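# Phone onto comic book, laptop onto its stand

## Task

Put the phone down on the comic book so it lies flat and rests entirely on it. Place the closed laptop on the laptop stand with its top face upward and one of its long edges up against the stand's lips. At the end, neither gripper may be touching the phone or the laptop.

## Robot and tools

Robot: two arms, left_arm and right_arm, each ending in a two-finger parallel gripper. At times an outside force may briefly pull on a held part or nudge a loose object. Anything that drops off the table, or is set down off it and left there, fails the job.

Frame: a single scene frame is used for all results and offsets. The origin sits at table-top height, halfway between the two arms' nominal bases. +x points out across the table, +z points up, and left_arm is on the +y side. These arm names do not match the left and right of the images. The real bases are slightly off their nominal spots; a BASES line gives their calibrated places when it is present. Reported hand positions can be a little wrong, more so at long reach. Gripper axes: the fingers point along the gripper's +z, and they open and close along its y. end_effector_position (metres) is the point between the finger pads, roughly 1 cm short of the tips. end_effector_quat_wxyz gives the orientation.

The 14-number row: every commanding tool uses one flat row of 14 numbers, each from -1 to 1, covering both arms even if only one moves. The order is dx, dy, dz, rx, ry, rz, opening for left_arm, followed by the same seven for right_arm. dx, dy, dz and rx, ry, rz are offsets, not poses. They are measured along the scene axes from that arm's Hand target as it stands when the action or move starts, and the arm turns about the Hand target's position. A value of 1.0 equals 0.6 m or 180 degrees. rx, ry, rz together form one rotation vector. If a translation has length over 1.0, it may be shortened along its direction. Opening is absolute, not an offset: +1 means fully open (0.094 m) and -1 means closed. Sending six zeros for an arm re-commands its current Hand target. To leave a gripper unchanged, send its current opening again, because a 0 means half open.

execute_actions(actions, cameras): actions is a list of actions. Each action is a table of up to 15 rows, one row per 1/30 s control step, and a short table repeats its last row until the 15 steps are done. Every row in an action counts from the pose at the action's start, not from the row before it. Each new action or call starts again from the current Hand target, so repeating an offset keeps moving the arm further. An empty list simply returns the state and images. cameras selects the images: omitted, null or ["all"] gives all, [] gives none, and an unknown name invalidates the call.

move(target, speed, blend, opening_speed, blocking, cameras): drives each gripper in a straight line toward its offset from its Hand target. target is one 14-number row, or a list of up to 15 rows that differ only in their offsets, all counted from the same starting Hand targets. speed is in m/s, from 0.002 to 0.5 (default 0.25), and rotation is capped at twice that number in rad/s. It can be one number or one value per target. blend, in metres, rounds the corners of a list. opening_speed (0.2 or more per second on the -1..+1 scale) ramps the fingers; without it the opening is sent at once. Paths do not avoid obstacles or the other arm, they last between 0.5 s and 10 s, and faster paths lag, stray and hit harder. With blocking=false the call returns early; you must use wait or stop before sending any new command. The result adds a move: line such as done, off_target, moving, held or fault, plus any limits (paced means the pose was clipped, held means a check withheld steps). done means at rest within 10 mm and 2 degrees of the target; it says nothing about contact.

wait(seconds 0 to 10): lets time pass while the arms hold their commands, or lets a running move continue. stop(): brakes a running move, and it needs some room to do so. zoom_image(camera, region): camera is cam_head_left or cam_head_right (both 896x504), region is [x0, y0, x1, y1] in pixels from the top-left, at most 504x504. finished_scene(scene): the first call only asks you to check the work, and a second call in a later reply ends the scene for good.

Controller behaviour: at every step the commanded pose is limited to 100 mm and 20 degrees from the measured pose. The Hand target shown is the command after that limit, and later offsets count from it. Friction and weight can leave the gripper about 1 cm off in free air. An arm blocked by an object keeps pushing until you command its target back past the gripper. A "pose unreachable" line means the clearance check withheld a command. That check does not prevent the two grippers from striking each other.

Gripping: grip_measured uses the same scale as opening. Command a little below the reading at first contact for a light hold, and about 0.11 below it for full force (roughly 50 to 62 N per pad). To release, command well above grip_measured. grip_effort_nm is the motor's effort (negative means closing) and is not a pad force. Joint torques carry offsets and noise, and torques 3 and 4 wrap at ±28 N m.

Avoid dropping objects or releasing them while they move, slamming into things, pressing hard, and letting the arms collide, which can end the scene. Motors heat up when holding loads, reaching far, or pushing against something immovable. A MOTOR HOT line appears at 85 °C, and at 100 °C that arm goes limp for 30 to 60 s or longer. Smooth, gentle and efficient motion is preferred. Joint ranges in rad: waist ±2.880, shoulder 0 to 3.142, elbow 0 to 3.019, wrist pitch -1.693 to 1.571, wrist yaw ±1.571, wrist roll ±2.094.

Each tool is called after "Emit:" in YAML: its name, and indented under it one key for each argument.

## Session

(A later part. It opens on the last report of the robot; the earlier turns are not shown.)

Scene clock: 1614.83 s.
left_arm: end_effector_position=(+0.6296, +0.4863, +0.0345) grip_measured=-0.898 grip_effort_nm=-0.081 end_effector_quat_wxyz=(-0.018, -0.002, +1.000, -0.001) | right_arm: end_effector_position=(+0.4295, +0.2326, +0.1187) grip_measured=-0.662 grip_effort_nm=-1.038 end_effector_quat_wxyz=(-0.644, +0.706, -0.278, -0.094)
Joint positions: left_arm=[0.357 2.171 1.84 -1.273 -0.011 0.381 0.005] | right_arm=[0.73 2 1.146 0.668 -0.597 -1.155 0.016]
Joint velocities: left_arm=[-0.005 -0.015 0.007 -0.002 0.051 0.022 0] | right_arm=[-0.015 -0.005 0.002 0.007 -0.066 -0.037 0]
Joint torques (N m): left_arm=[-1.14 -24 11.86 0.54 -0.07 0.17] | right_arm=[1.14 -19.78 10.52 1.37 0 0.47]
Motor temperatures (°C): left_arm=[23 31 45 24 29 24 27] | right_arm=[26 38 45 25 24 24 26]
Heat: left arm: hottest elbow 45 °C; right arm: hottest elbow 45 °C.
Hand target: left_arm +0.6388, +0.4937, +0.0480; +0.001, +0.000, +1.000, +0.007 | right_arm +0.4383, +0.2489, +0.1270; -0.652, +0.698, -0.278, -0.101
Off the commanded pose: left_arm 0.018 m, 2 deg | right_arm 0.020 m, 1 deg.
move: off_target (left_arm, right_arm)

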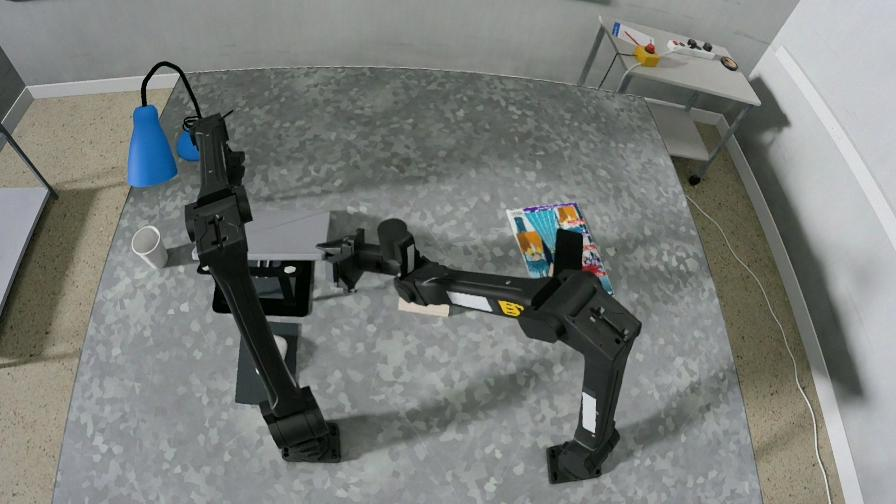

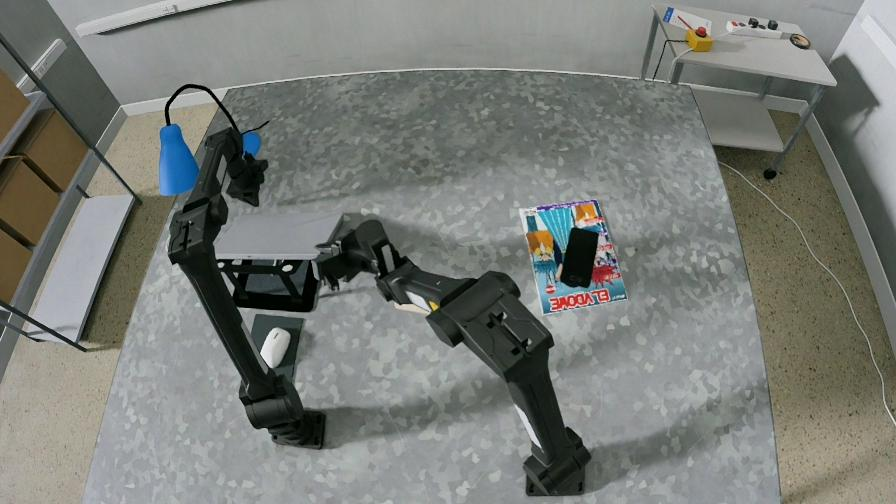

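Emit:
move:
  target: [-0.02,0,0,0,0,0,-0.9,0.0,0.0,0.1,-0.02,0,0,-0.95]
  speed: 0.06

Emit:
zoom_image:
  camera: "cam_head_right"
  region: [200, 180, 370, 320]

Emit:
zoom_image:
  camera: "cam_head_left"
  region: [180, 180, 350, 320]

Scene clock: 1623.07 s.
left_arm: end_effector_position=(+0.6270, +0.4858, +0.0285) grip_measured=-0.898 grip_effort_nm=-0.085 end_effector_quat_wxyz=(-0.018, +0.001, +1.000, -0.001) | right_arm: end_effector_position=(+0.4338, +0.2338, +0.1292) grip_measured=-0.662 grip_effort_nm=-1.038 end_effector_quat_wxyz=(-0.602, +0.734, -0.299, -0.092)
Joint positions: left_arm=[0.357 2.17 1.821 -1.255 -0.011 0.388 0.005] | right_arm=[0.732 1.944 1.188 0.443 -0.575 -1.206 0.016]
Joint velocities: left_arm=[-0.005 -0.005 -0.002 0.017 -0.007 -0.051 0.001] | right_arm=[-0.005 -0.005 -0.012 0.002 0.007 0.007 0.001]
Joint torques (N m): left_arm=[-0.62 -26.23 8.91 0.59 -0.09 0.08] | right_arm=[1.14 -25.76 11.06 0.84 -0.49 0.46]
Motor temperatures (°C): left_arm=[23 32 45 24 29 24 27] | right_arm=[26 38 45 25 24 24 26]
Heat: left arm: hottest elbow 45 °C; right arm: hottest elbow 45 °C.
Hand target: left_arm +0.6267, +0.4939, +0.0482; +0.001, +0.000, +1.000, +0.007 | right_arm +0.4397, +0.2494, +0.1871; -0.630, +0.718, -0.282, -0.093
Off the commanded pose: left_arm 0.021 m, 2 deg | right_arm 0.060 m, 4 deg.
move: off_target (left_arm, right_arm)

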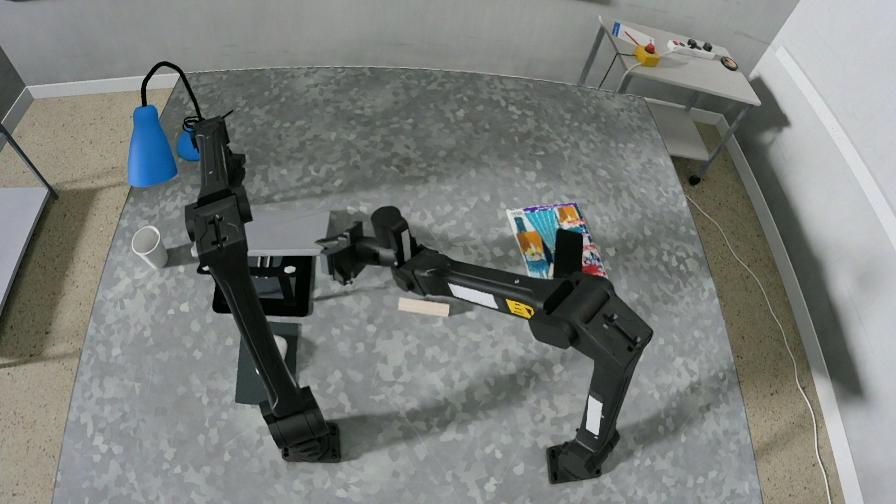

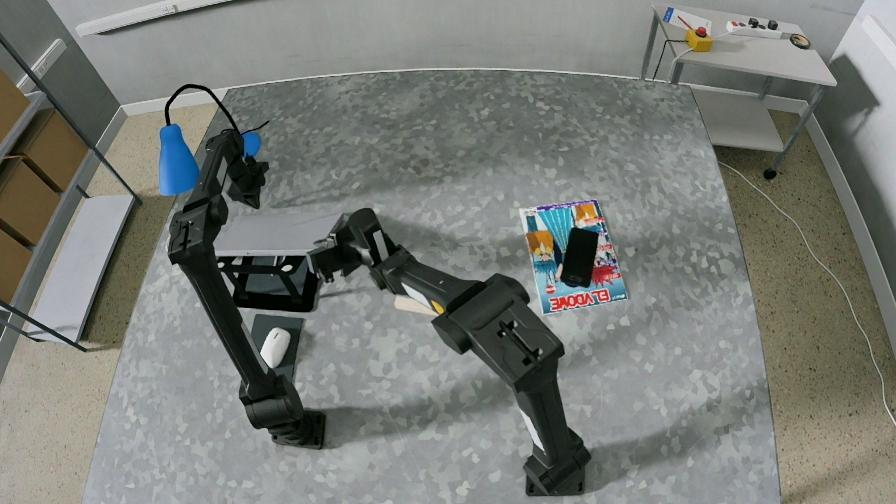

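Scaled by 2.965.

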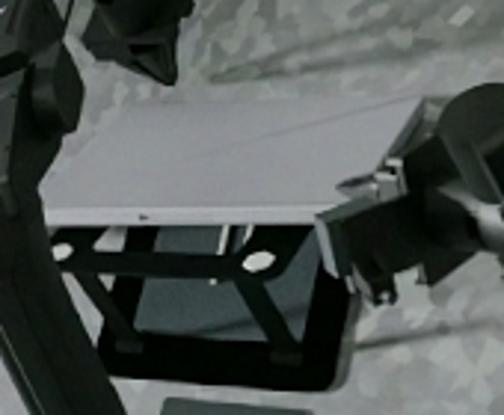

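Scaled by 2.965.

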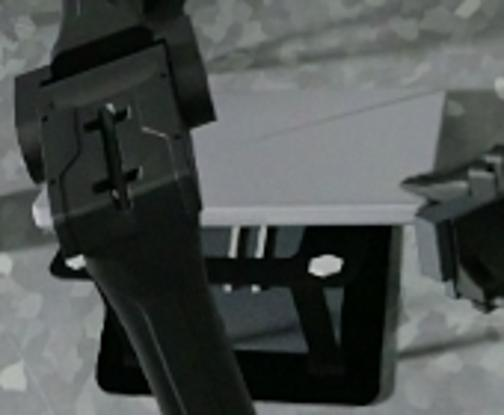

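Emit:
move:
  target: [-0.045,0,0,0,0,0,-0.9,-0.03,0.0,0.02,0,0,0,-0.95]
  speed: 0.05

Emit:
zoom_image:
  camera: "cam_head_right"
  region: [200, 180, 370, 320]

Emit:
zoom_image:
  camera: "cam_head_left"
  region: [180, 180, 350, 320]

Scene clock: 1627.90 s.
left_arm: end_effector_position=(+0.6031, +0.4850, +0.0333) grip_measured=-0.898 grip_effort_nm=-0.081 end_effector_quat_wxyz=(-0.013, +0.003, +1.000, +0.001) | right_arm: end_effector_position=(+0.4295, +0.2377, +0.1379) grip_measured=-0.662 grip_effort_nm=-1.038 end_effector_quat_wxyz=(-0.600, +0.734, -0.305, -0.089)
Joint positions: left_arm=[0.371 2.1 1.714 -1.207 -0.011 0.405 0.005] | right_arm=[0.745 1.923 1.189 0.419 -0.55 -1.199 0.016]
Joint velocities: left_arm=[0.005 -0.005 0.002 -0.012 -0.022 -0.037 0] | right_arm=[-0.005 -0.005 0.002 -0.012 -0.022 -0.007 0]
Joint torques (N m): left_arm=[-0.15 -25.52 8.46 0.7 -0.05 0.07] | right_arm=[1.73 -27.22 9.17 1.21 -0.66 0.43]
Motor temperatures (°C): left_arm=[23 33 45 24 29 24 27] | right_arm=[26 39 46 25 25 24 27]
Heat: left arm: hottest elbow 45 °C; right arm: hottest elbow 46 °C.
Hand target: left_arm +0.5996, +0.4943, +0.0482; +0.000, +0.000, +1.000, +0.007 | right_arm +0.4218, +0.2499, +0.1995; -0.630, +0.718, -0.281, -0.093
Off the commanded pose: left_arm 0.018 m, 2 deg | right_arm 0.063 m, 5 deg.
move: off_target (left_arm, right_arm)

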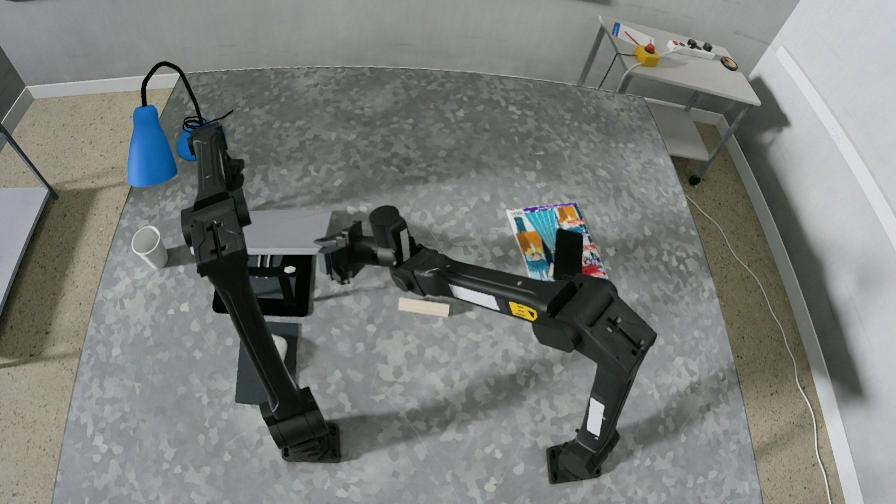

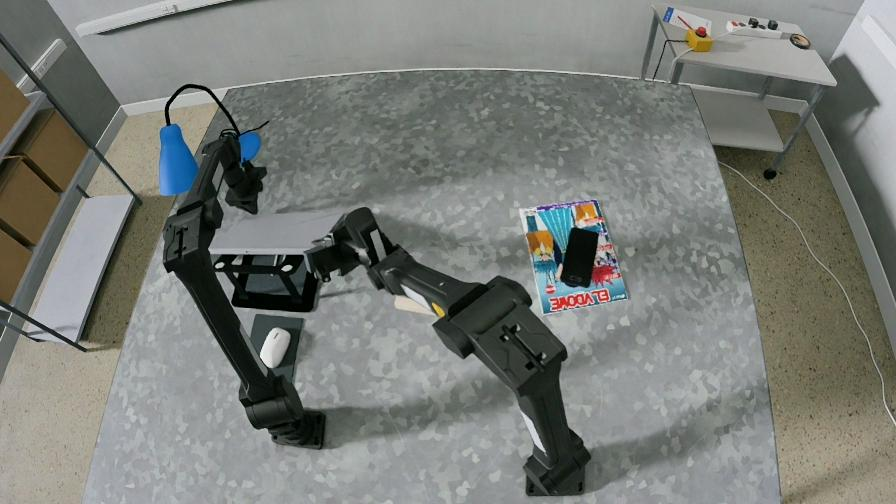

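Scaled by 2.965.

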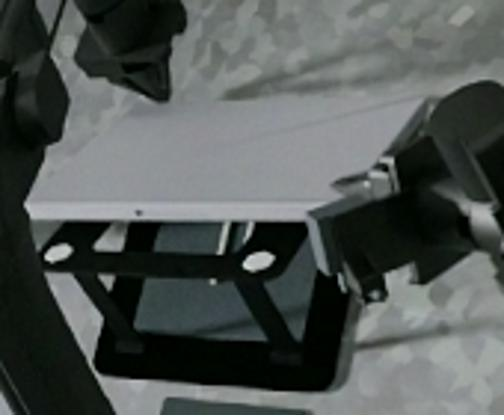

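Scaled by 2.965.

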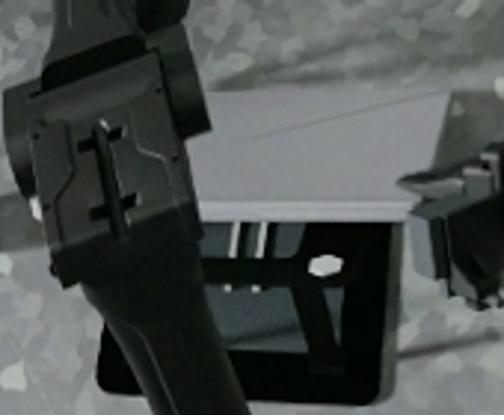

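Emit:
move:
  target: [-0.05,0,0,0,0,0,-0.9,-0.06,0.0,0.03,0,0,0,-0.95]
  speed: 0.05

Emit:
zoom_image:
  camera: "cam_head_right"
  region: [200, 180, 370, 320]

Emit:
zoom_image:
  camera: "cam_head_left"
  region: [180, 180, 350, 320]

Scene clock: 1633.33 s.
left_arm: end_effector_position=(+0.5773, +0.4837, +0.0414) grip_measured=-0.898 grip_effort_nm=-0.081 end_effector_quat_wxyz=(-0.006, +0.006, +1.000, +0.004) | right_arm: end_effector_position=(+0.4065, +0.2426, +0.1528) grip_measured=-0.663 grip_effort_nm=-1.038 end_effector_quat_wxyz=(-0.597, +0.734, -0.313, -0.084)
Joint positions: left_arm=[0.386 2.022 1.607 -1.163 -0.011 0.426 0.005] | right_arm=[0.784 1.866 1.153 0.396 -0.497 -1.184 0.016]
Joint velocities: left_arm=[-0.005 -0.015 -0.002 -0.007 -0.007 0.007 0] | right_arm=[-0.005 -0.005 0.002 -0.002 0.037 -0.007 0]
Joint torques (N m): left_arm=[1.2 -23.77 8.01 0.57 -0.04 0.1] | right_arm=[2.08 -28.1 7.56 1.66 -0.97 0.41]
Motor temperatures (°C): left_arm=[23 33 44 24 29 24 27] | right_arm=[26 39 47 25 25 24 27]
Heat: left arm: hottest elbow 44 °C; right arm: hottest elbow 47 °C.
Hand target: left_arm +0.5694, +0.4946, +0.0483; +0.000, +0.000, +1.000, +0.007 | right_arm +0.3862, +0.2505, +0.2178; -0.630, +0.718, -0.282, -0.093
Off the commanded pose: left_arm 0.015 m, 1 deg | right_arm 0.068 m, 6 deg.
move: off_target (left_arm, right_arm)

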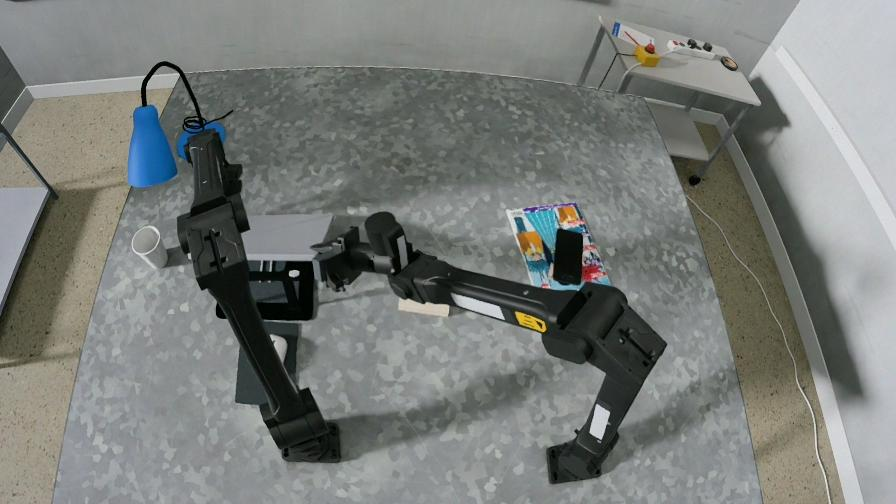

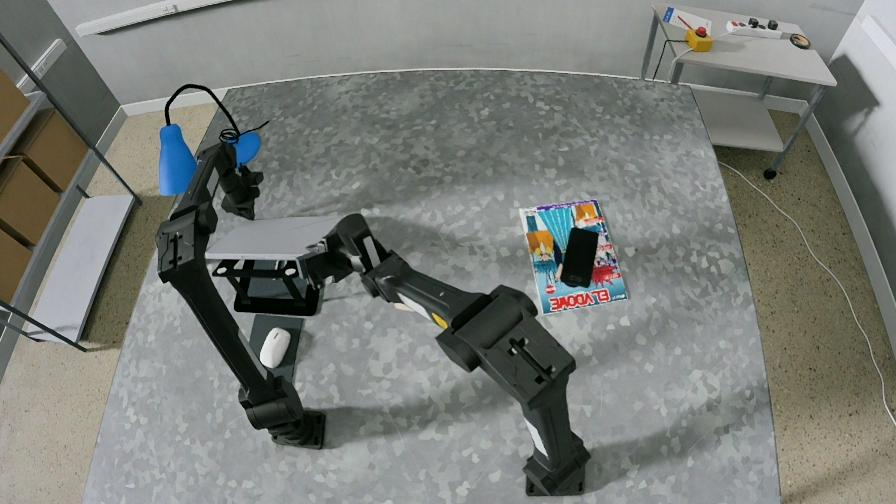

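Scaled by 2.965.

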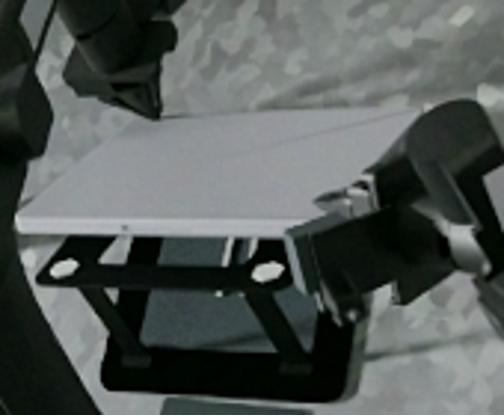

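Scaled by 2.965.

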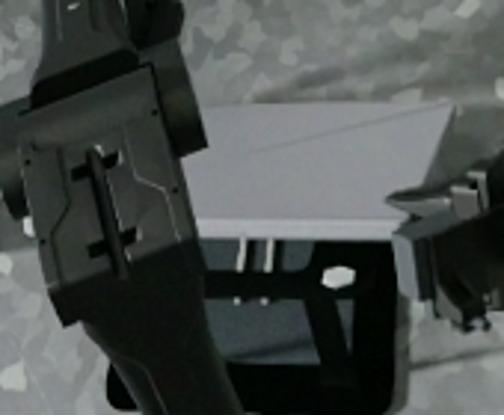

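Emit:
move:
  target:
    - [0.07,0,0,0,0,0,-0.9,0,0.0,0,0,0,0,-0.95]
    - [0.07,0,0.35,0,0,0,-0.9,0,0.0,0,0,0,0,-0.95]
  speed: 0.15

Emit:
zoom_image:
  camera: "cam_head_right"
  region: [200, 180, 370, 320]

Emit:
zoom_image:
  camera: "cam_head_left"
  region: [180, 180, 350, 320]

Scene clock: 1650.33 s.
left_arm: end_effector_position=(+0.6012, +0.4943, +0.2184) grip_measured=-0.898 grip_effort_nm=-0.081 end_effector_quat_wxyz=(-0.019, +0.001, +1.000, -0.002) | right_arm: end_effector_position=(+0.4066, +0.2426, +0.1530) grip_measured=-0.663 grip_effort_nm=-1.038 end_effector_quat_wxyz=(-0.597, +0.734, -0.313, -0.084)
Joint positions: left_arm=[0.386 2.027 2.089 -1.67 -0.012 0.417 0.005] | right_arm=[0.784 1.866 1.153 0.396 -0.497 -1.184 0.016]
Joint velocities: left_arm=[-0.024 -0.015 -0.007 0.007 0.081 0.007 0] | right_arm=[-0.015 -0.015 -0.002 0.007 -0.007 -0.051 0]
Joint torques (N m): left_arm=[-1.73 -24.06 16.69 -0.2 0.01 -0.06] | right_arm=[2.2 -28.1 7.56 1.66 -0.93 0.4]
Motor temperatures (°C): left_arm=[23 34 43 24 29 24 27] | right_arm=[26 39 45 25 26 24 27]
Heat: left arm: hottest elbow 43 °C; right arm: hottest elbow 45 °C.
Hand target: left_arm +0.6131, +0.4968, +0.2581; +0.000, +0.000, +1.000, +0.007 | right_arm +0.3862, +0.2504, +0.2181; -0.630, +0.718, -0.282, -0.093
Off the commanded pose: left_arm 0.041 m, 3 deg | right_arm 0.068 m, 6 deg.
joint sent to its limit (left arm) — joint 4 (wrist pitch), lower limit. The joint targets still meet the commanded pose.
move: off_target (left_arm, right_arm)

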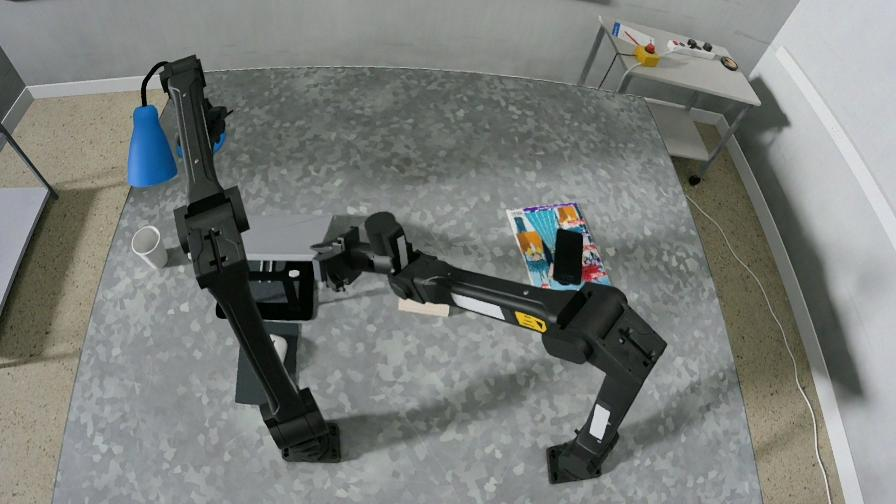

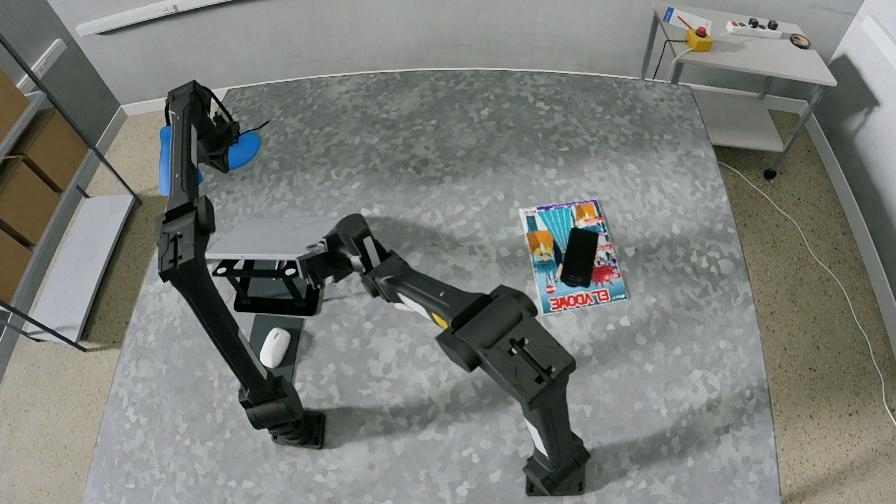

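Scaled by 2.965.

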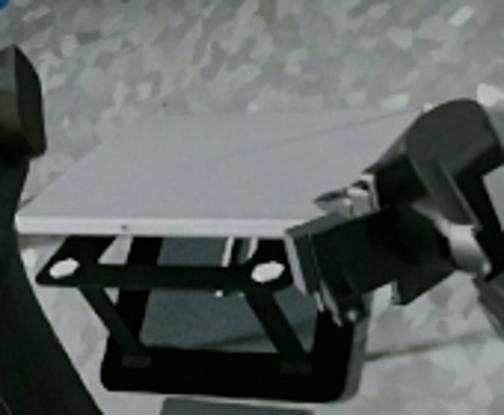

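Scaled by 2.965.

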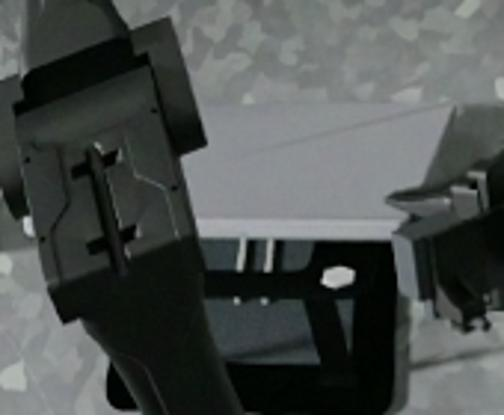

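Emit:
move:
  target:
    - [-0.272,0,0.137,0,0,0,0.0,0,0.0,0,0,0,0,-0.95]
    - [-0.52,-0.078,0.0,0.2385,-0.2385,-0.4578,1,0,0.0,0,0,0,0,-0.95]
  speed: 0.25

Emit:
zoom_image:
  camera: "cam_head_right"
  region: [160, 160, 370, 320]

Emit:
zoom_image:
  camera: "cam_head_left"
  region: [150, 160, 360, 320]

every target must give the same left_gripper/opening; nothing of the call was run
Scene clock: 1655.77 s.
left_arm: end_effector_position=(+0.6011, +0.4942, +0.2184) grip_measured=-0.898 grip_effort_nm=-0.085 end_effector_quat_wxyz=(-0.020, +0.001, +1.000, -0.002) | right_arm: end_effector_position=(+0.4066, +0.2426, +0.1530) grip_measured=-0.663 grip_effort_nm=-1.038 end_effector_quat_wxyz=(-0.597, +0.734, -0.313, -0.084)
Joint positions: left_arm=[0.386 2.027 2.089 -1.67 -0.012 0.417 0.005] | right_arm=[0.784 1.866 1.153 0.396 -0.497 -1.184 0.016]
Joint velocities: left_arm=[0.005 -0.005 -0.007 -0.007 -0.007 -0.007 0.001] | right_arm=[-0.024 0.005 0.002 -0.012 -0.007 -0.037 -0.001]
Joint torques (N m): left_arm=[-1.26 -23.94 16.87 0.03 -0.03 0.01] | right_arm=[2.2 -28.16 7.58 1.66 -0.94 0.4]
Motor temperatures (°C): left_arm=[23 33 44 24 29 24 27] | right_arm=[26 39 45 25 26 24 27]
Heat: left arm: hottest elbow 44 °C; right arm: hottest elbow 45 °C.
Hand target: left_arm +0.6131, +0.4968, +0.2581; +0.000, +0.000, +1.000, +0.007 | right_arm +0.3862, +0.2504, +0.2181; -0.630, +0.718, -0.282, -0.093
Tool commands: left_gripper/opening=-0.9 right_gripper/opening=-0.95
Off the commanded pose: left_arm 0.041 m, 3 deg | right_arm 0.068 m, 6 deg.

Scaled by 2.400.

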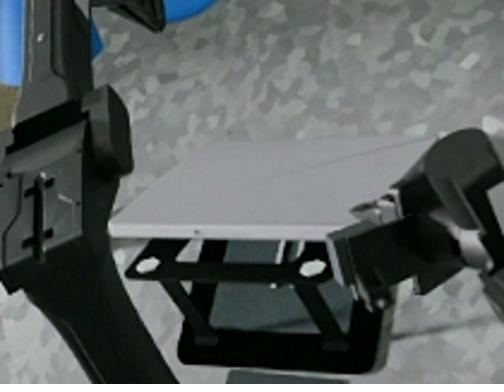

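Scaled by 2.400.

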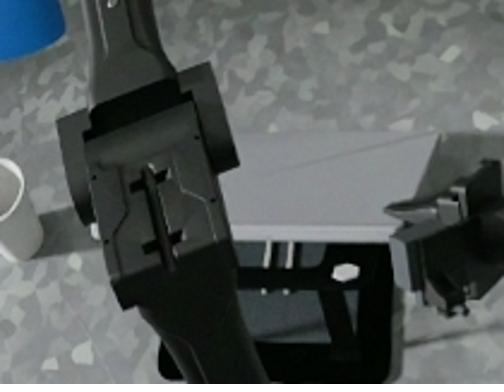

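Emit:
move:
  target:
    - [-0.272,0,0.137,0,0,0,1,0,0.0,0,0,0,0,-0.95]
    - [-0.52,-0.078,0.0,0.2385,-0.2385,-0.4578,1,0,0.0,0,0,0,0,-0.95]
  speed: 0.25

Emit:
zoom_image:
  camera: "cam_head_right"
  region: [160, 160, 370, 320]

Emit:
zoom_image:
  camera: "cam_head_left"
  region: [150, 160, 360, 320]

Scene clock: 1663.90 s.
left_arm: end_effector_position=(+0.3031, +0.4502, +0.2581) grip_measured=+0.998 grip_effort_nm=0.125 end_effector_quat_wxyz=(+0.340, +0.559, +0.674, +0.343) | right_arm: end_effector_position=(+0.4066, +0.2426, +0.1530) grip_measured=-0.663 grip_effort_nm=-1.038 end_effector_quat_wxyz=(-0.597, +0.734, -0.313, -0.084)
Joint positions: left_arm=[0.967 0.776 0.667 -0.683 0.723 2.073 0.094] | right_arm=[0.784 1.866 1.153 0.396 -0.497 -1.184 0.016]
Joint velocities: left_arm=[0.005 -0.005 -0.002 0.017 0.037 -0.007 0] | right_arm=[0.005 0.005 -0.007 -0.007 0.022 -0.081 -0.001]
Joint torques (N m): left_arm=[-0.26 -4.54 10.58 2.22 0.43 0.05] | right_arm=[2.14 -28.04 7.54 1.66 -0.94 0.4]
Motor temperatures (°C): left_arm=[22 32 44 24 29 24 27] | right_arm=[26 39 44 25 26 24 27]
Heat: left arm: hottest elbow 44 °C; right arm: hottest elbow 44 °C.
Hand target: left_arm +0.2991, +0.4537, +0.2592; +0.335, +0.623, +0.627, +0.326 | right_arm +0.3862, +0.2504, +0.2181; -0.630, +0.718, -0.282, -0.093
Off the commanded pose: left_arm 0.002 m, 10 deg | right_arm 0.069 m, 6 deg.
joint sent to its limit (left arm) — joint 6 (wrist roll), upper limit. The joint targets are off in position and orientation.
move: off_target (left_arm, right_arm)

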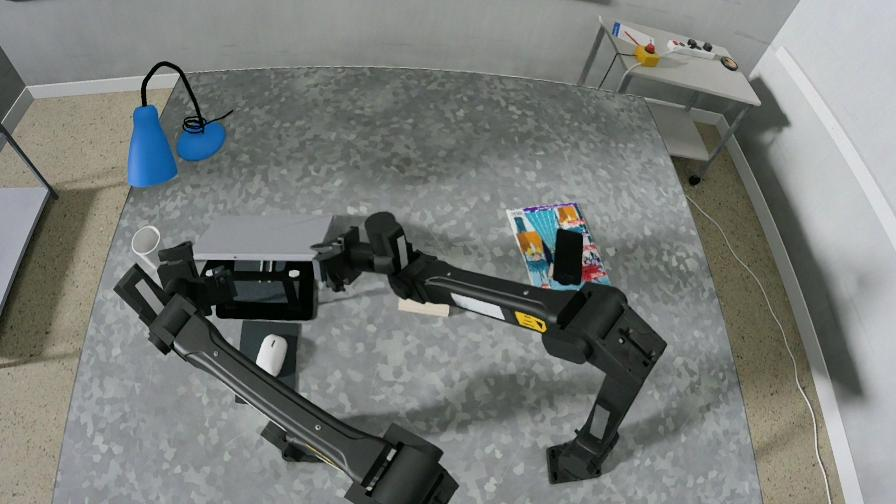

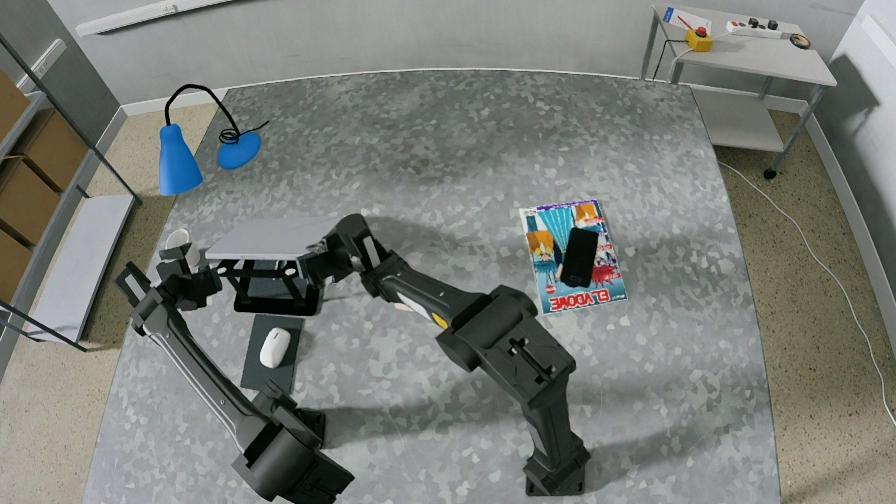

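Scaled by 2.400.

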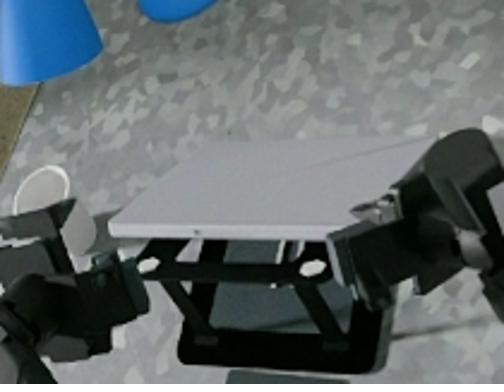

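Scaled by 2.400.

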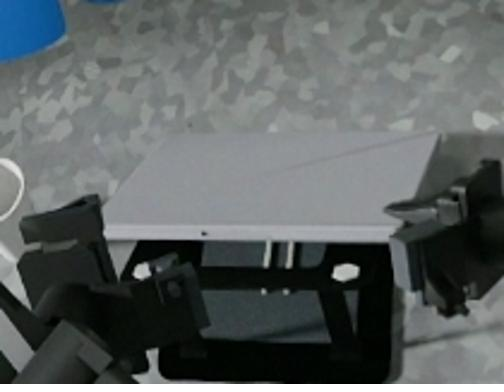

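Emit:
move:
  target:
    - [-0.03,0.0,0.05,-0.41,0,0.287,1,0,0.0,0,0,0,0,-0.95]
    - [-0.03,-0.08,0.05,-0.82,0,0.574,1,0,0.0,0,0,0,0,-0.95]
  speed: 0.4

Emit:
zoom_image:
  camera: "cam_head_right"
  region: [160, 160, 370, 320]

Emit:
zoom_image:
  camera: "cam_head_left"
  region: [150, 160, 360, 320]

Scene clock: 1677.67 s.
left_arm: end_effector_position=(+0.2764, +0.4066, +0.2732) grip_measured=+0.999 grip_effort_nm=0.100 end_effector_quat_wxyz=(-0.307, +0.646, -0.619, +0.323) | right_arm: end_effector_position=(+0.4066, +0.2426, +0.1530) grip_measured=-0.663 grip_effort_nm=-1.038 end_effector_quat_wxyz=(-0.597, +0.734, -0.313, -0.084)
Joint positions: left_arm=[0.97 0.686 0.723 -0.991 0.739 -0.86 0.094] | right_arm=[0.784 1.866 1.153 0.396 -0.497 -1.184 0.016]
Joint velocities: left_arm=[0.005 -0.015 -0.002 0.002 -0.007 0.037 -0.001] | right_arm=[-0.024 -0.005 -0.012 0.017 -0.022 0.007 0.001]
Joint torques (N m): left_arm=[-2.02 -4.01 13.72 1.85 0.18 -0.04] | right_arm=[2.14 -28.16 7.58 1.65 -0.95 0.41]
Motor temperatures (°C): left_arm=[22 31 45 24 29 24 27] | right_arm=[26 40 44 25 26 24 27]
Heat: left arm: hottest elbow 45 °C; right arm: hottest elbow 44 °C.
Hand target: left_arm +0.2808, +0.4063, +0.2889; -0.323, +0.635, -0.624, +0.322 | right_arm +0.3862, +0.2504, +0.2181; -0.630, +0.718, -0.282, -0.093
Off the commanded pose: left_arm 0.017 m, 2 deg | right_arm 0.069 m, 6 deg.
move: off_target (left_arm, right_arm)

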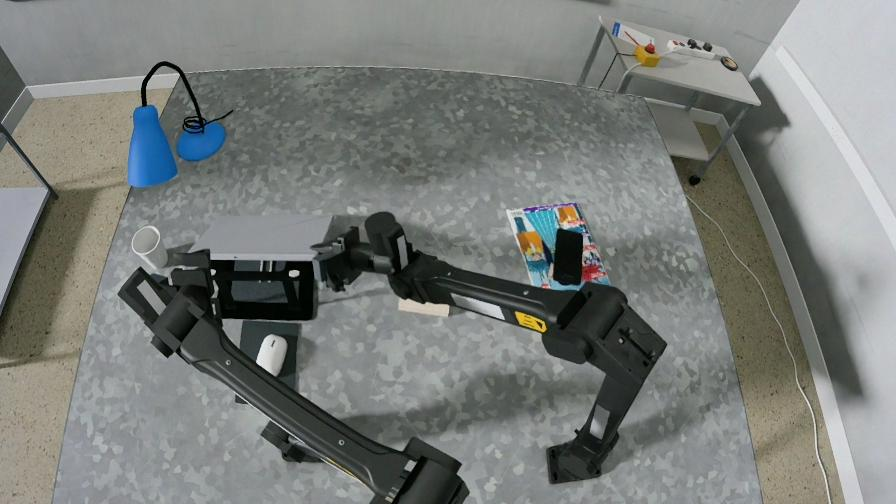

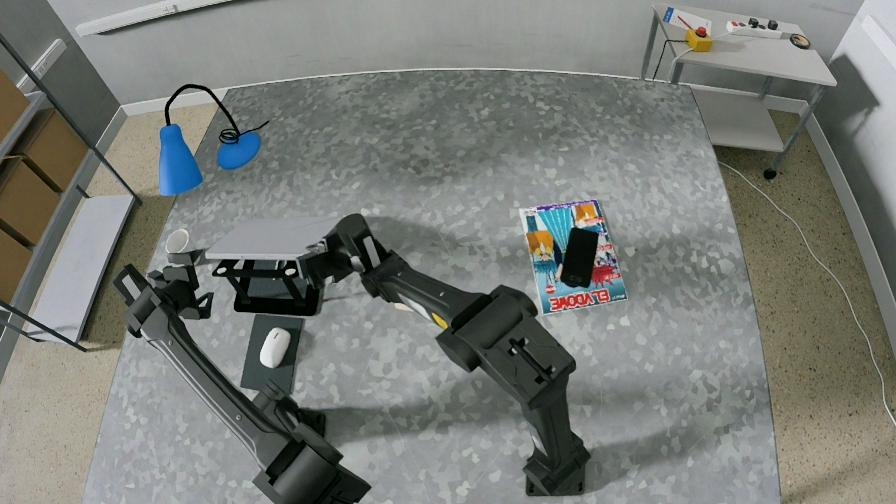

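Scaled by 2.400.

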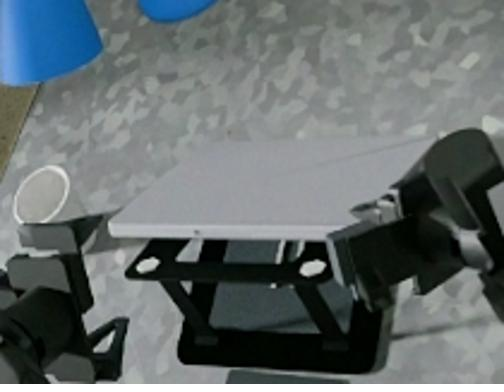

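Scaled by 2.400.

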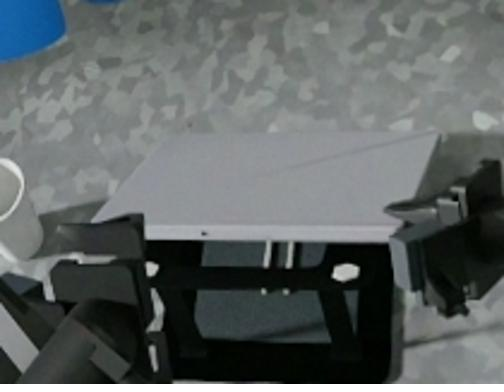

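Emit:
move:
  target: [0.06,-0.08,-0.11,0,0,0,1,0,0.0,0.05,0,0,0,-0.95]
  speed: 0.1

Emit:
zoom_image:
  camera: "cam_head_right"
  region: [160, 160, 370, 320]

Emit:
zoom_image:
  camera: "cam_head_left"
  region: [150, 160, 360, 320]

Scene clock: 1683.23 s.
left_arm: end_effector_position=(+0.3146, +0.3612, +0.2229) grip_measured=+0.999 grip_effort_nm=0.100 end_effector_quat_wxyz=(-0.318, +0.641, -0.622, +0.319) | right_arm: end_effector_position=(+0.4028, +0.2375, +0.1661) grip_measured=-0.663 grip_effort_nm=-1.038 end_effector_quat_wxyz=(-0.585, +0.739, -0.322, -0.086)
Joint positions: left_arm=[0.656 0.611 0.539 -0.685 0.524 -1.146 0.094] | right_arm=[0.784 1.823 1.153 0.322 -0.491 -1.184 0.016]
Joint velocities: left_arm=[-0.005 0.005 -0.007 0.002 -0.051 0.051 -0.001] | right_arm=[-0.015 -0.005 -0.002 -0.002 -0.066 0.007 0]
Joint torques (N m): left_arm=[-1.79 -4.13 10.96 2.21 -0.04 -0.05] | right_arm=[2.14 -28.16 9.66 1.63 -1.19 0.39]
Motor temperatures (°C): left_arm=[22 30 45 24 29 24 27] | right_arm=[26 41 44 25 26 24 27]
Heat: left arm: hottest elbow 45 °C; right arm: hottest elbow 44 °C.
Hand target: left_arm +0.3166, +0.3576, +0.2234; -0.324, +0.635, -0.623, +0.323 | right_arm +0.3867, +0.2507, +0.2482; -0.630, +0.718, -0.281, -0.093
Off the commanded pose: left_arm 0.004 m, 1 deg | right_arm 0.085 m, 7 deg.
move: off_target (right_arm)

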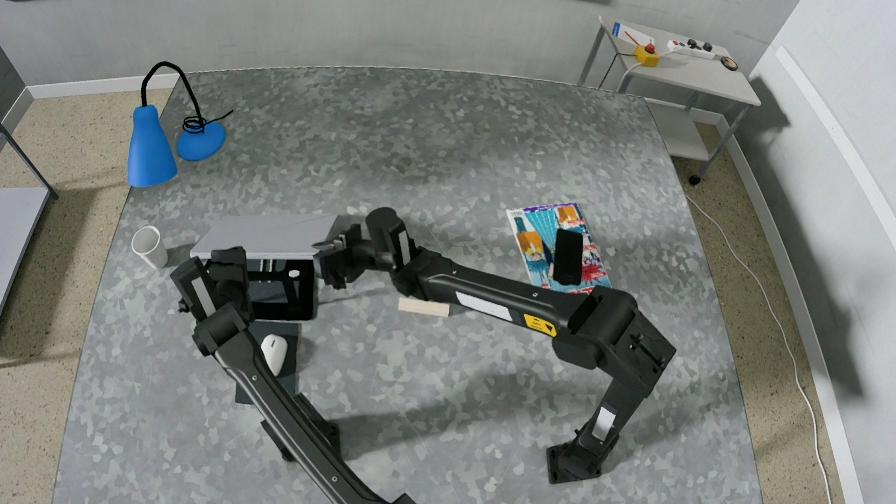

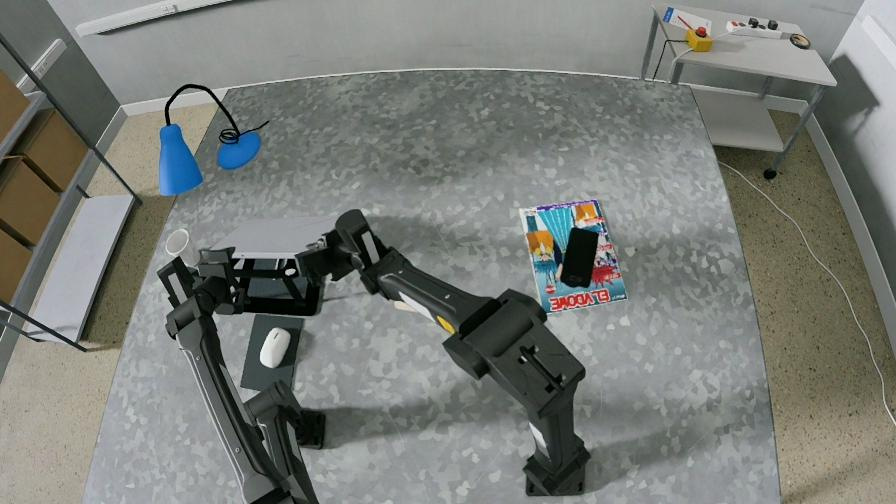

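Scaled by 2.400.

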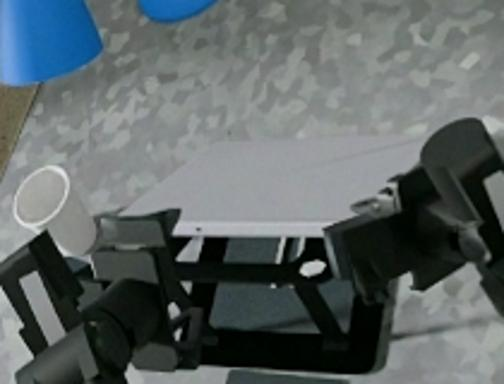

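Scaled by 2.400.

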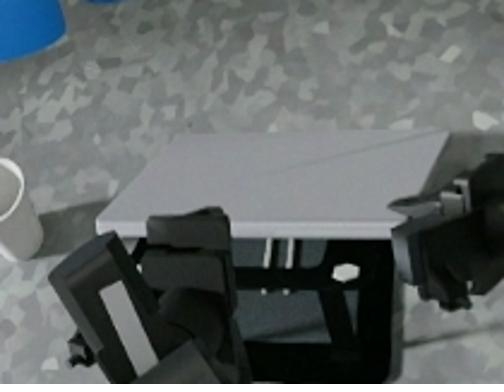

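Emit:
move:
  target: [0,0,0.0,0,0,0,-0.25,0,0.0,0.08,0,0,0,-0.95]
  speed: 0.08

Emit:
zoom_image:
  camera: "cam_head_right"
  region: [160, 160, 370, 320]

Emit:
zoom_image:
  camera: "cam_head_left"
  region: [150, 160, 360, 320]

Scene clock: 1694.53 s.
left_arm: end_effector_position=(+0.3146, +0.3613, +0.2229) grip_measured=-0.248 grip_effort_nm=-0.085 end_effector_quat_wxyz=(-0.318, +0.641, -0.621, +0.319) | right_arm: end_effector_position=(+0.3976, +0.2320, +0.1798) grip_measured=-0.663 grip_effort_nm=-1.038 end_effector_quat_wxyz=(-0.574, +0.745, -0.329, -0.090)
Joint positions: left_arm=[0.656 0.611 0.539 -0.685 0.524 -1.147 0.035] | right_arm=[0.784 1.779 1.153 0.249 -0.489 -1.184 0.016]
Joint velocities: left_arm=[0.015 -0.005 -0.012 0.022 0.051 -0.037 0] | right_arm=[-0.005 -0.015 -0.012 -0.017 0.037 -0.081 0]
Joint torques (N m): left_arm=[-2.61 -2.67 10.51 2.3 0 -0.01] | right_arm=[1.61 -27.99 11.82 1.76 -1.46 0.37]
Motor temperatures (°C): left_arm=[22 30 44 24 28 23 27] | right_arm=[26 42 45 25 27 24 28]
Heat: left arm: hottest elbow 44 °C; right arm: hottest elbow 45 °C.
Hand target: left_arm +0.3165, +0.3577, +0.2233; -0.324, +0.635, -0.623, +0.322 | right_arm +0.3890, +0.2480, +0.2775; -0.630, +0.718, -0.282, -0.093
Off the commanded pose: left_arm 0.004 m, 1 deg | right_arm 0.118 m, 9 deg; position clipped.
move: off_target (right_arm); limits=paced

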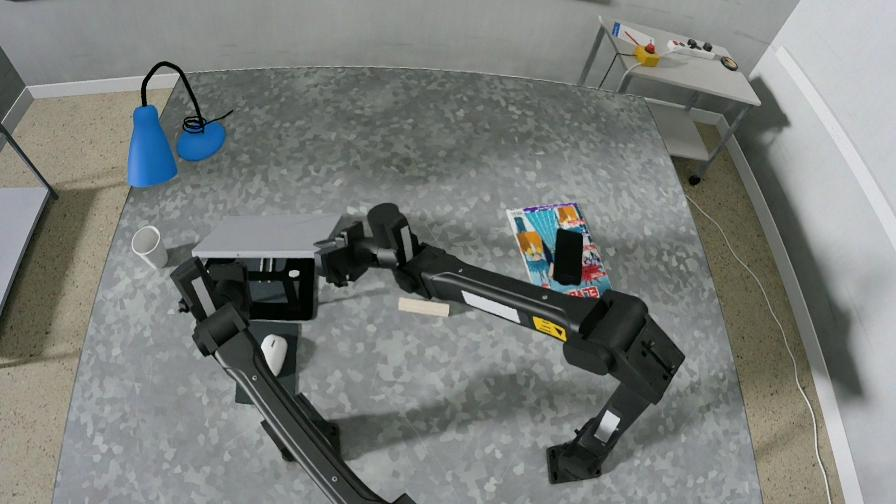

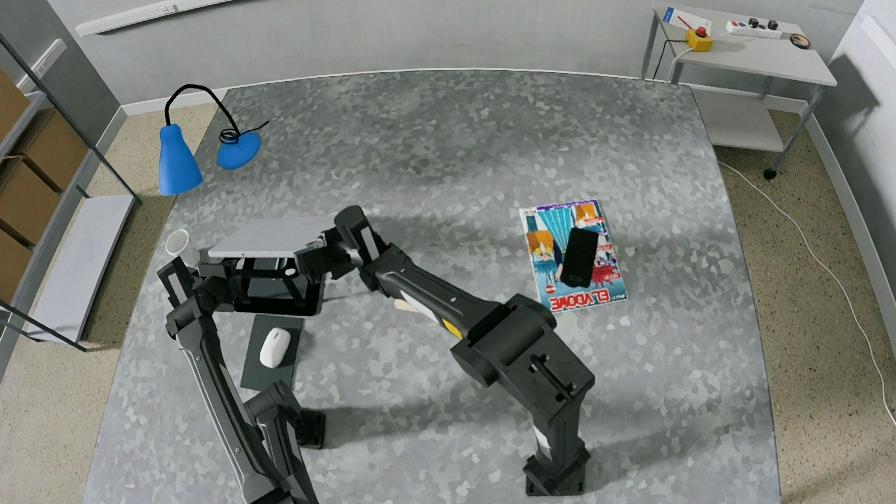

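Scaled by 2.400.

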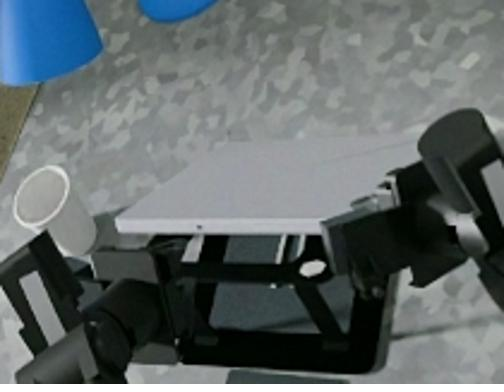

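Scaled by 2.400.

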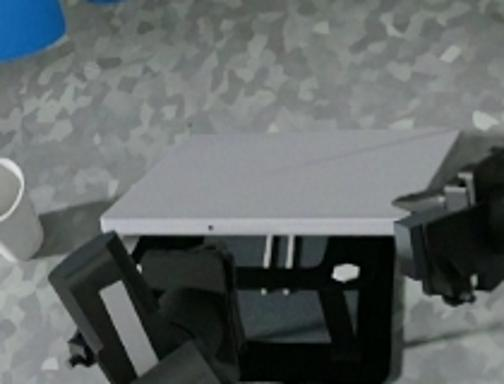

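Emit:
zoom_image:
  camera: "cam_head_left"
  region: [180, 230, 270, 310]

Emit:
zoom_image:
  camera: "cam_head_right"
  region: [180, 230, 270, 310]

Scaled by 5.600.

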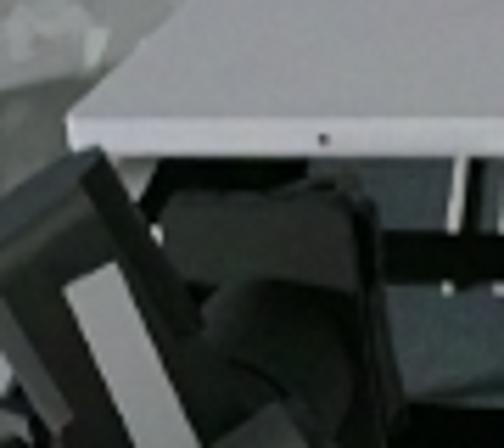

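Scaled by 5.600.

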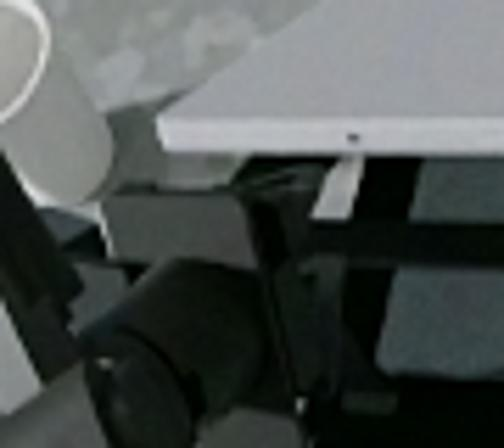

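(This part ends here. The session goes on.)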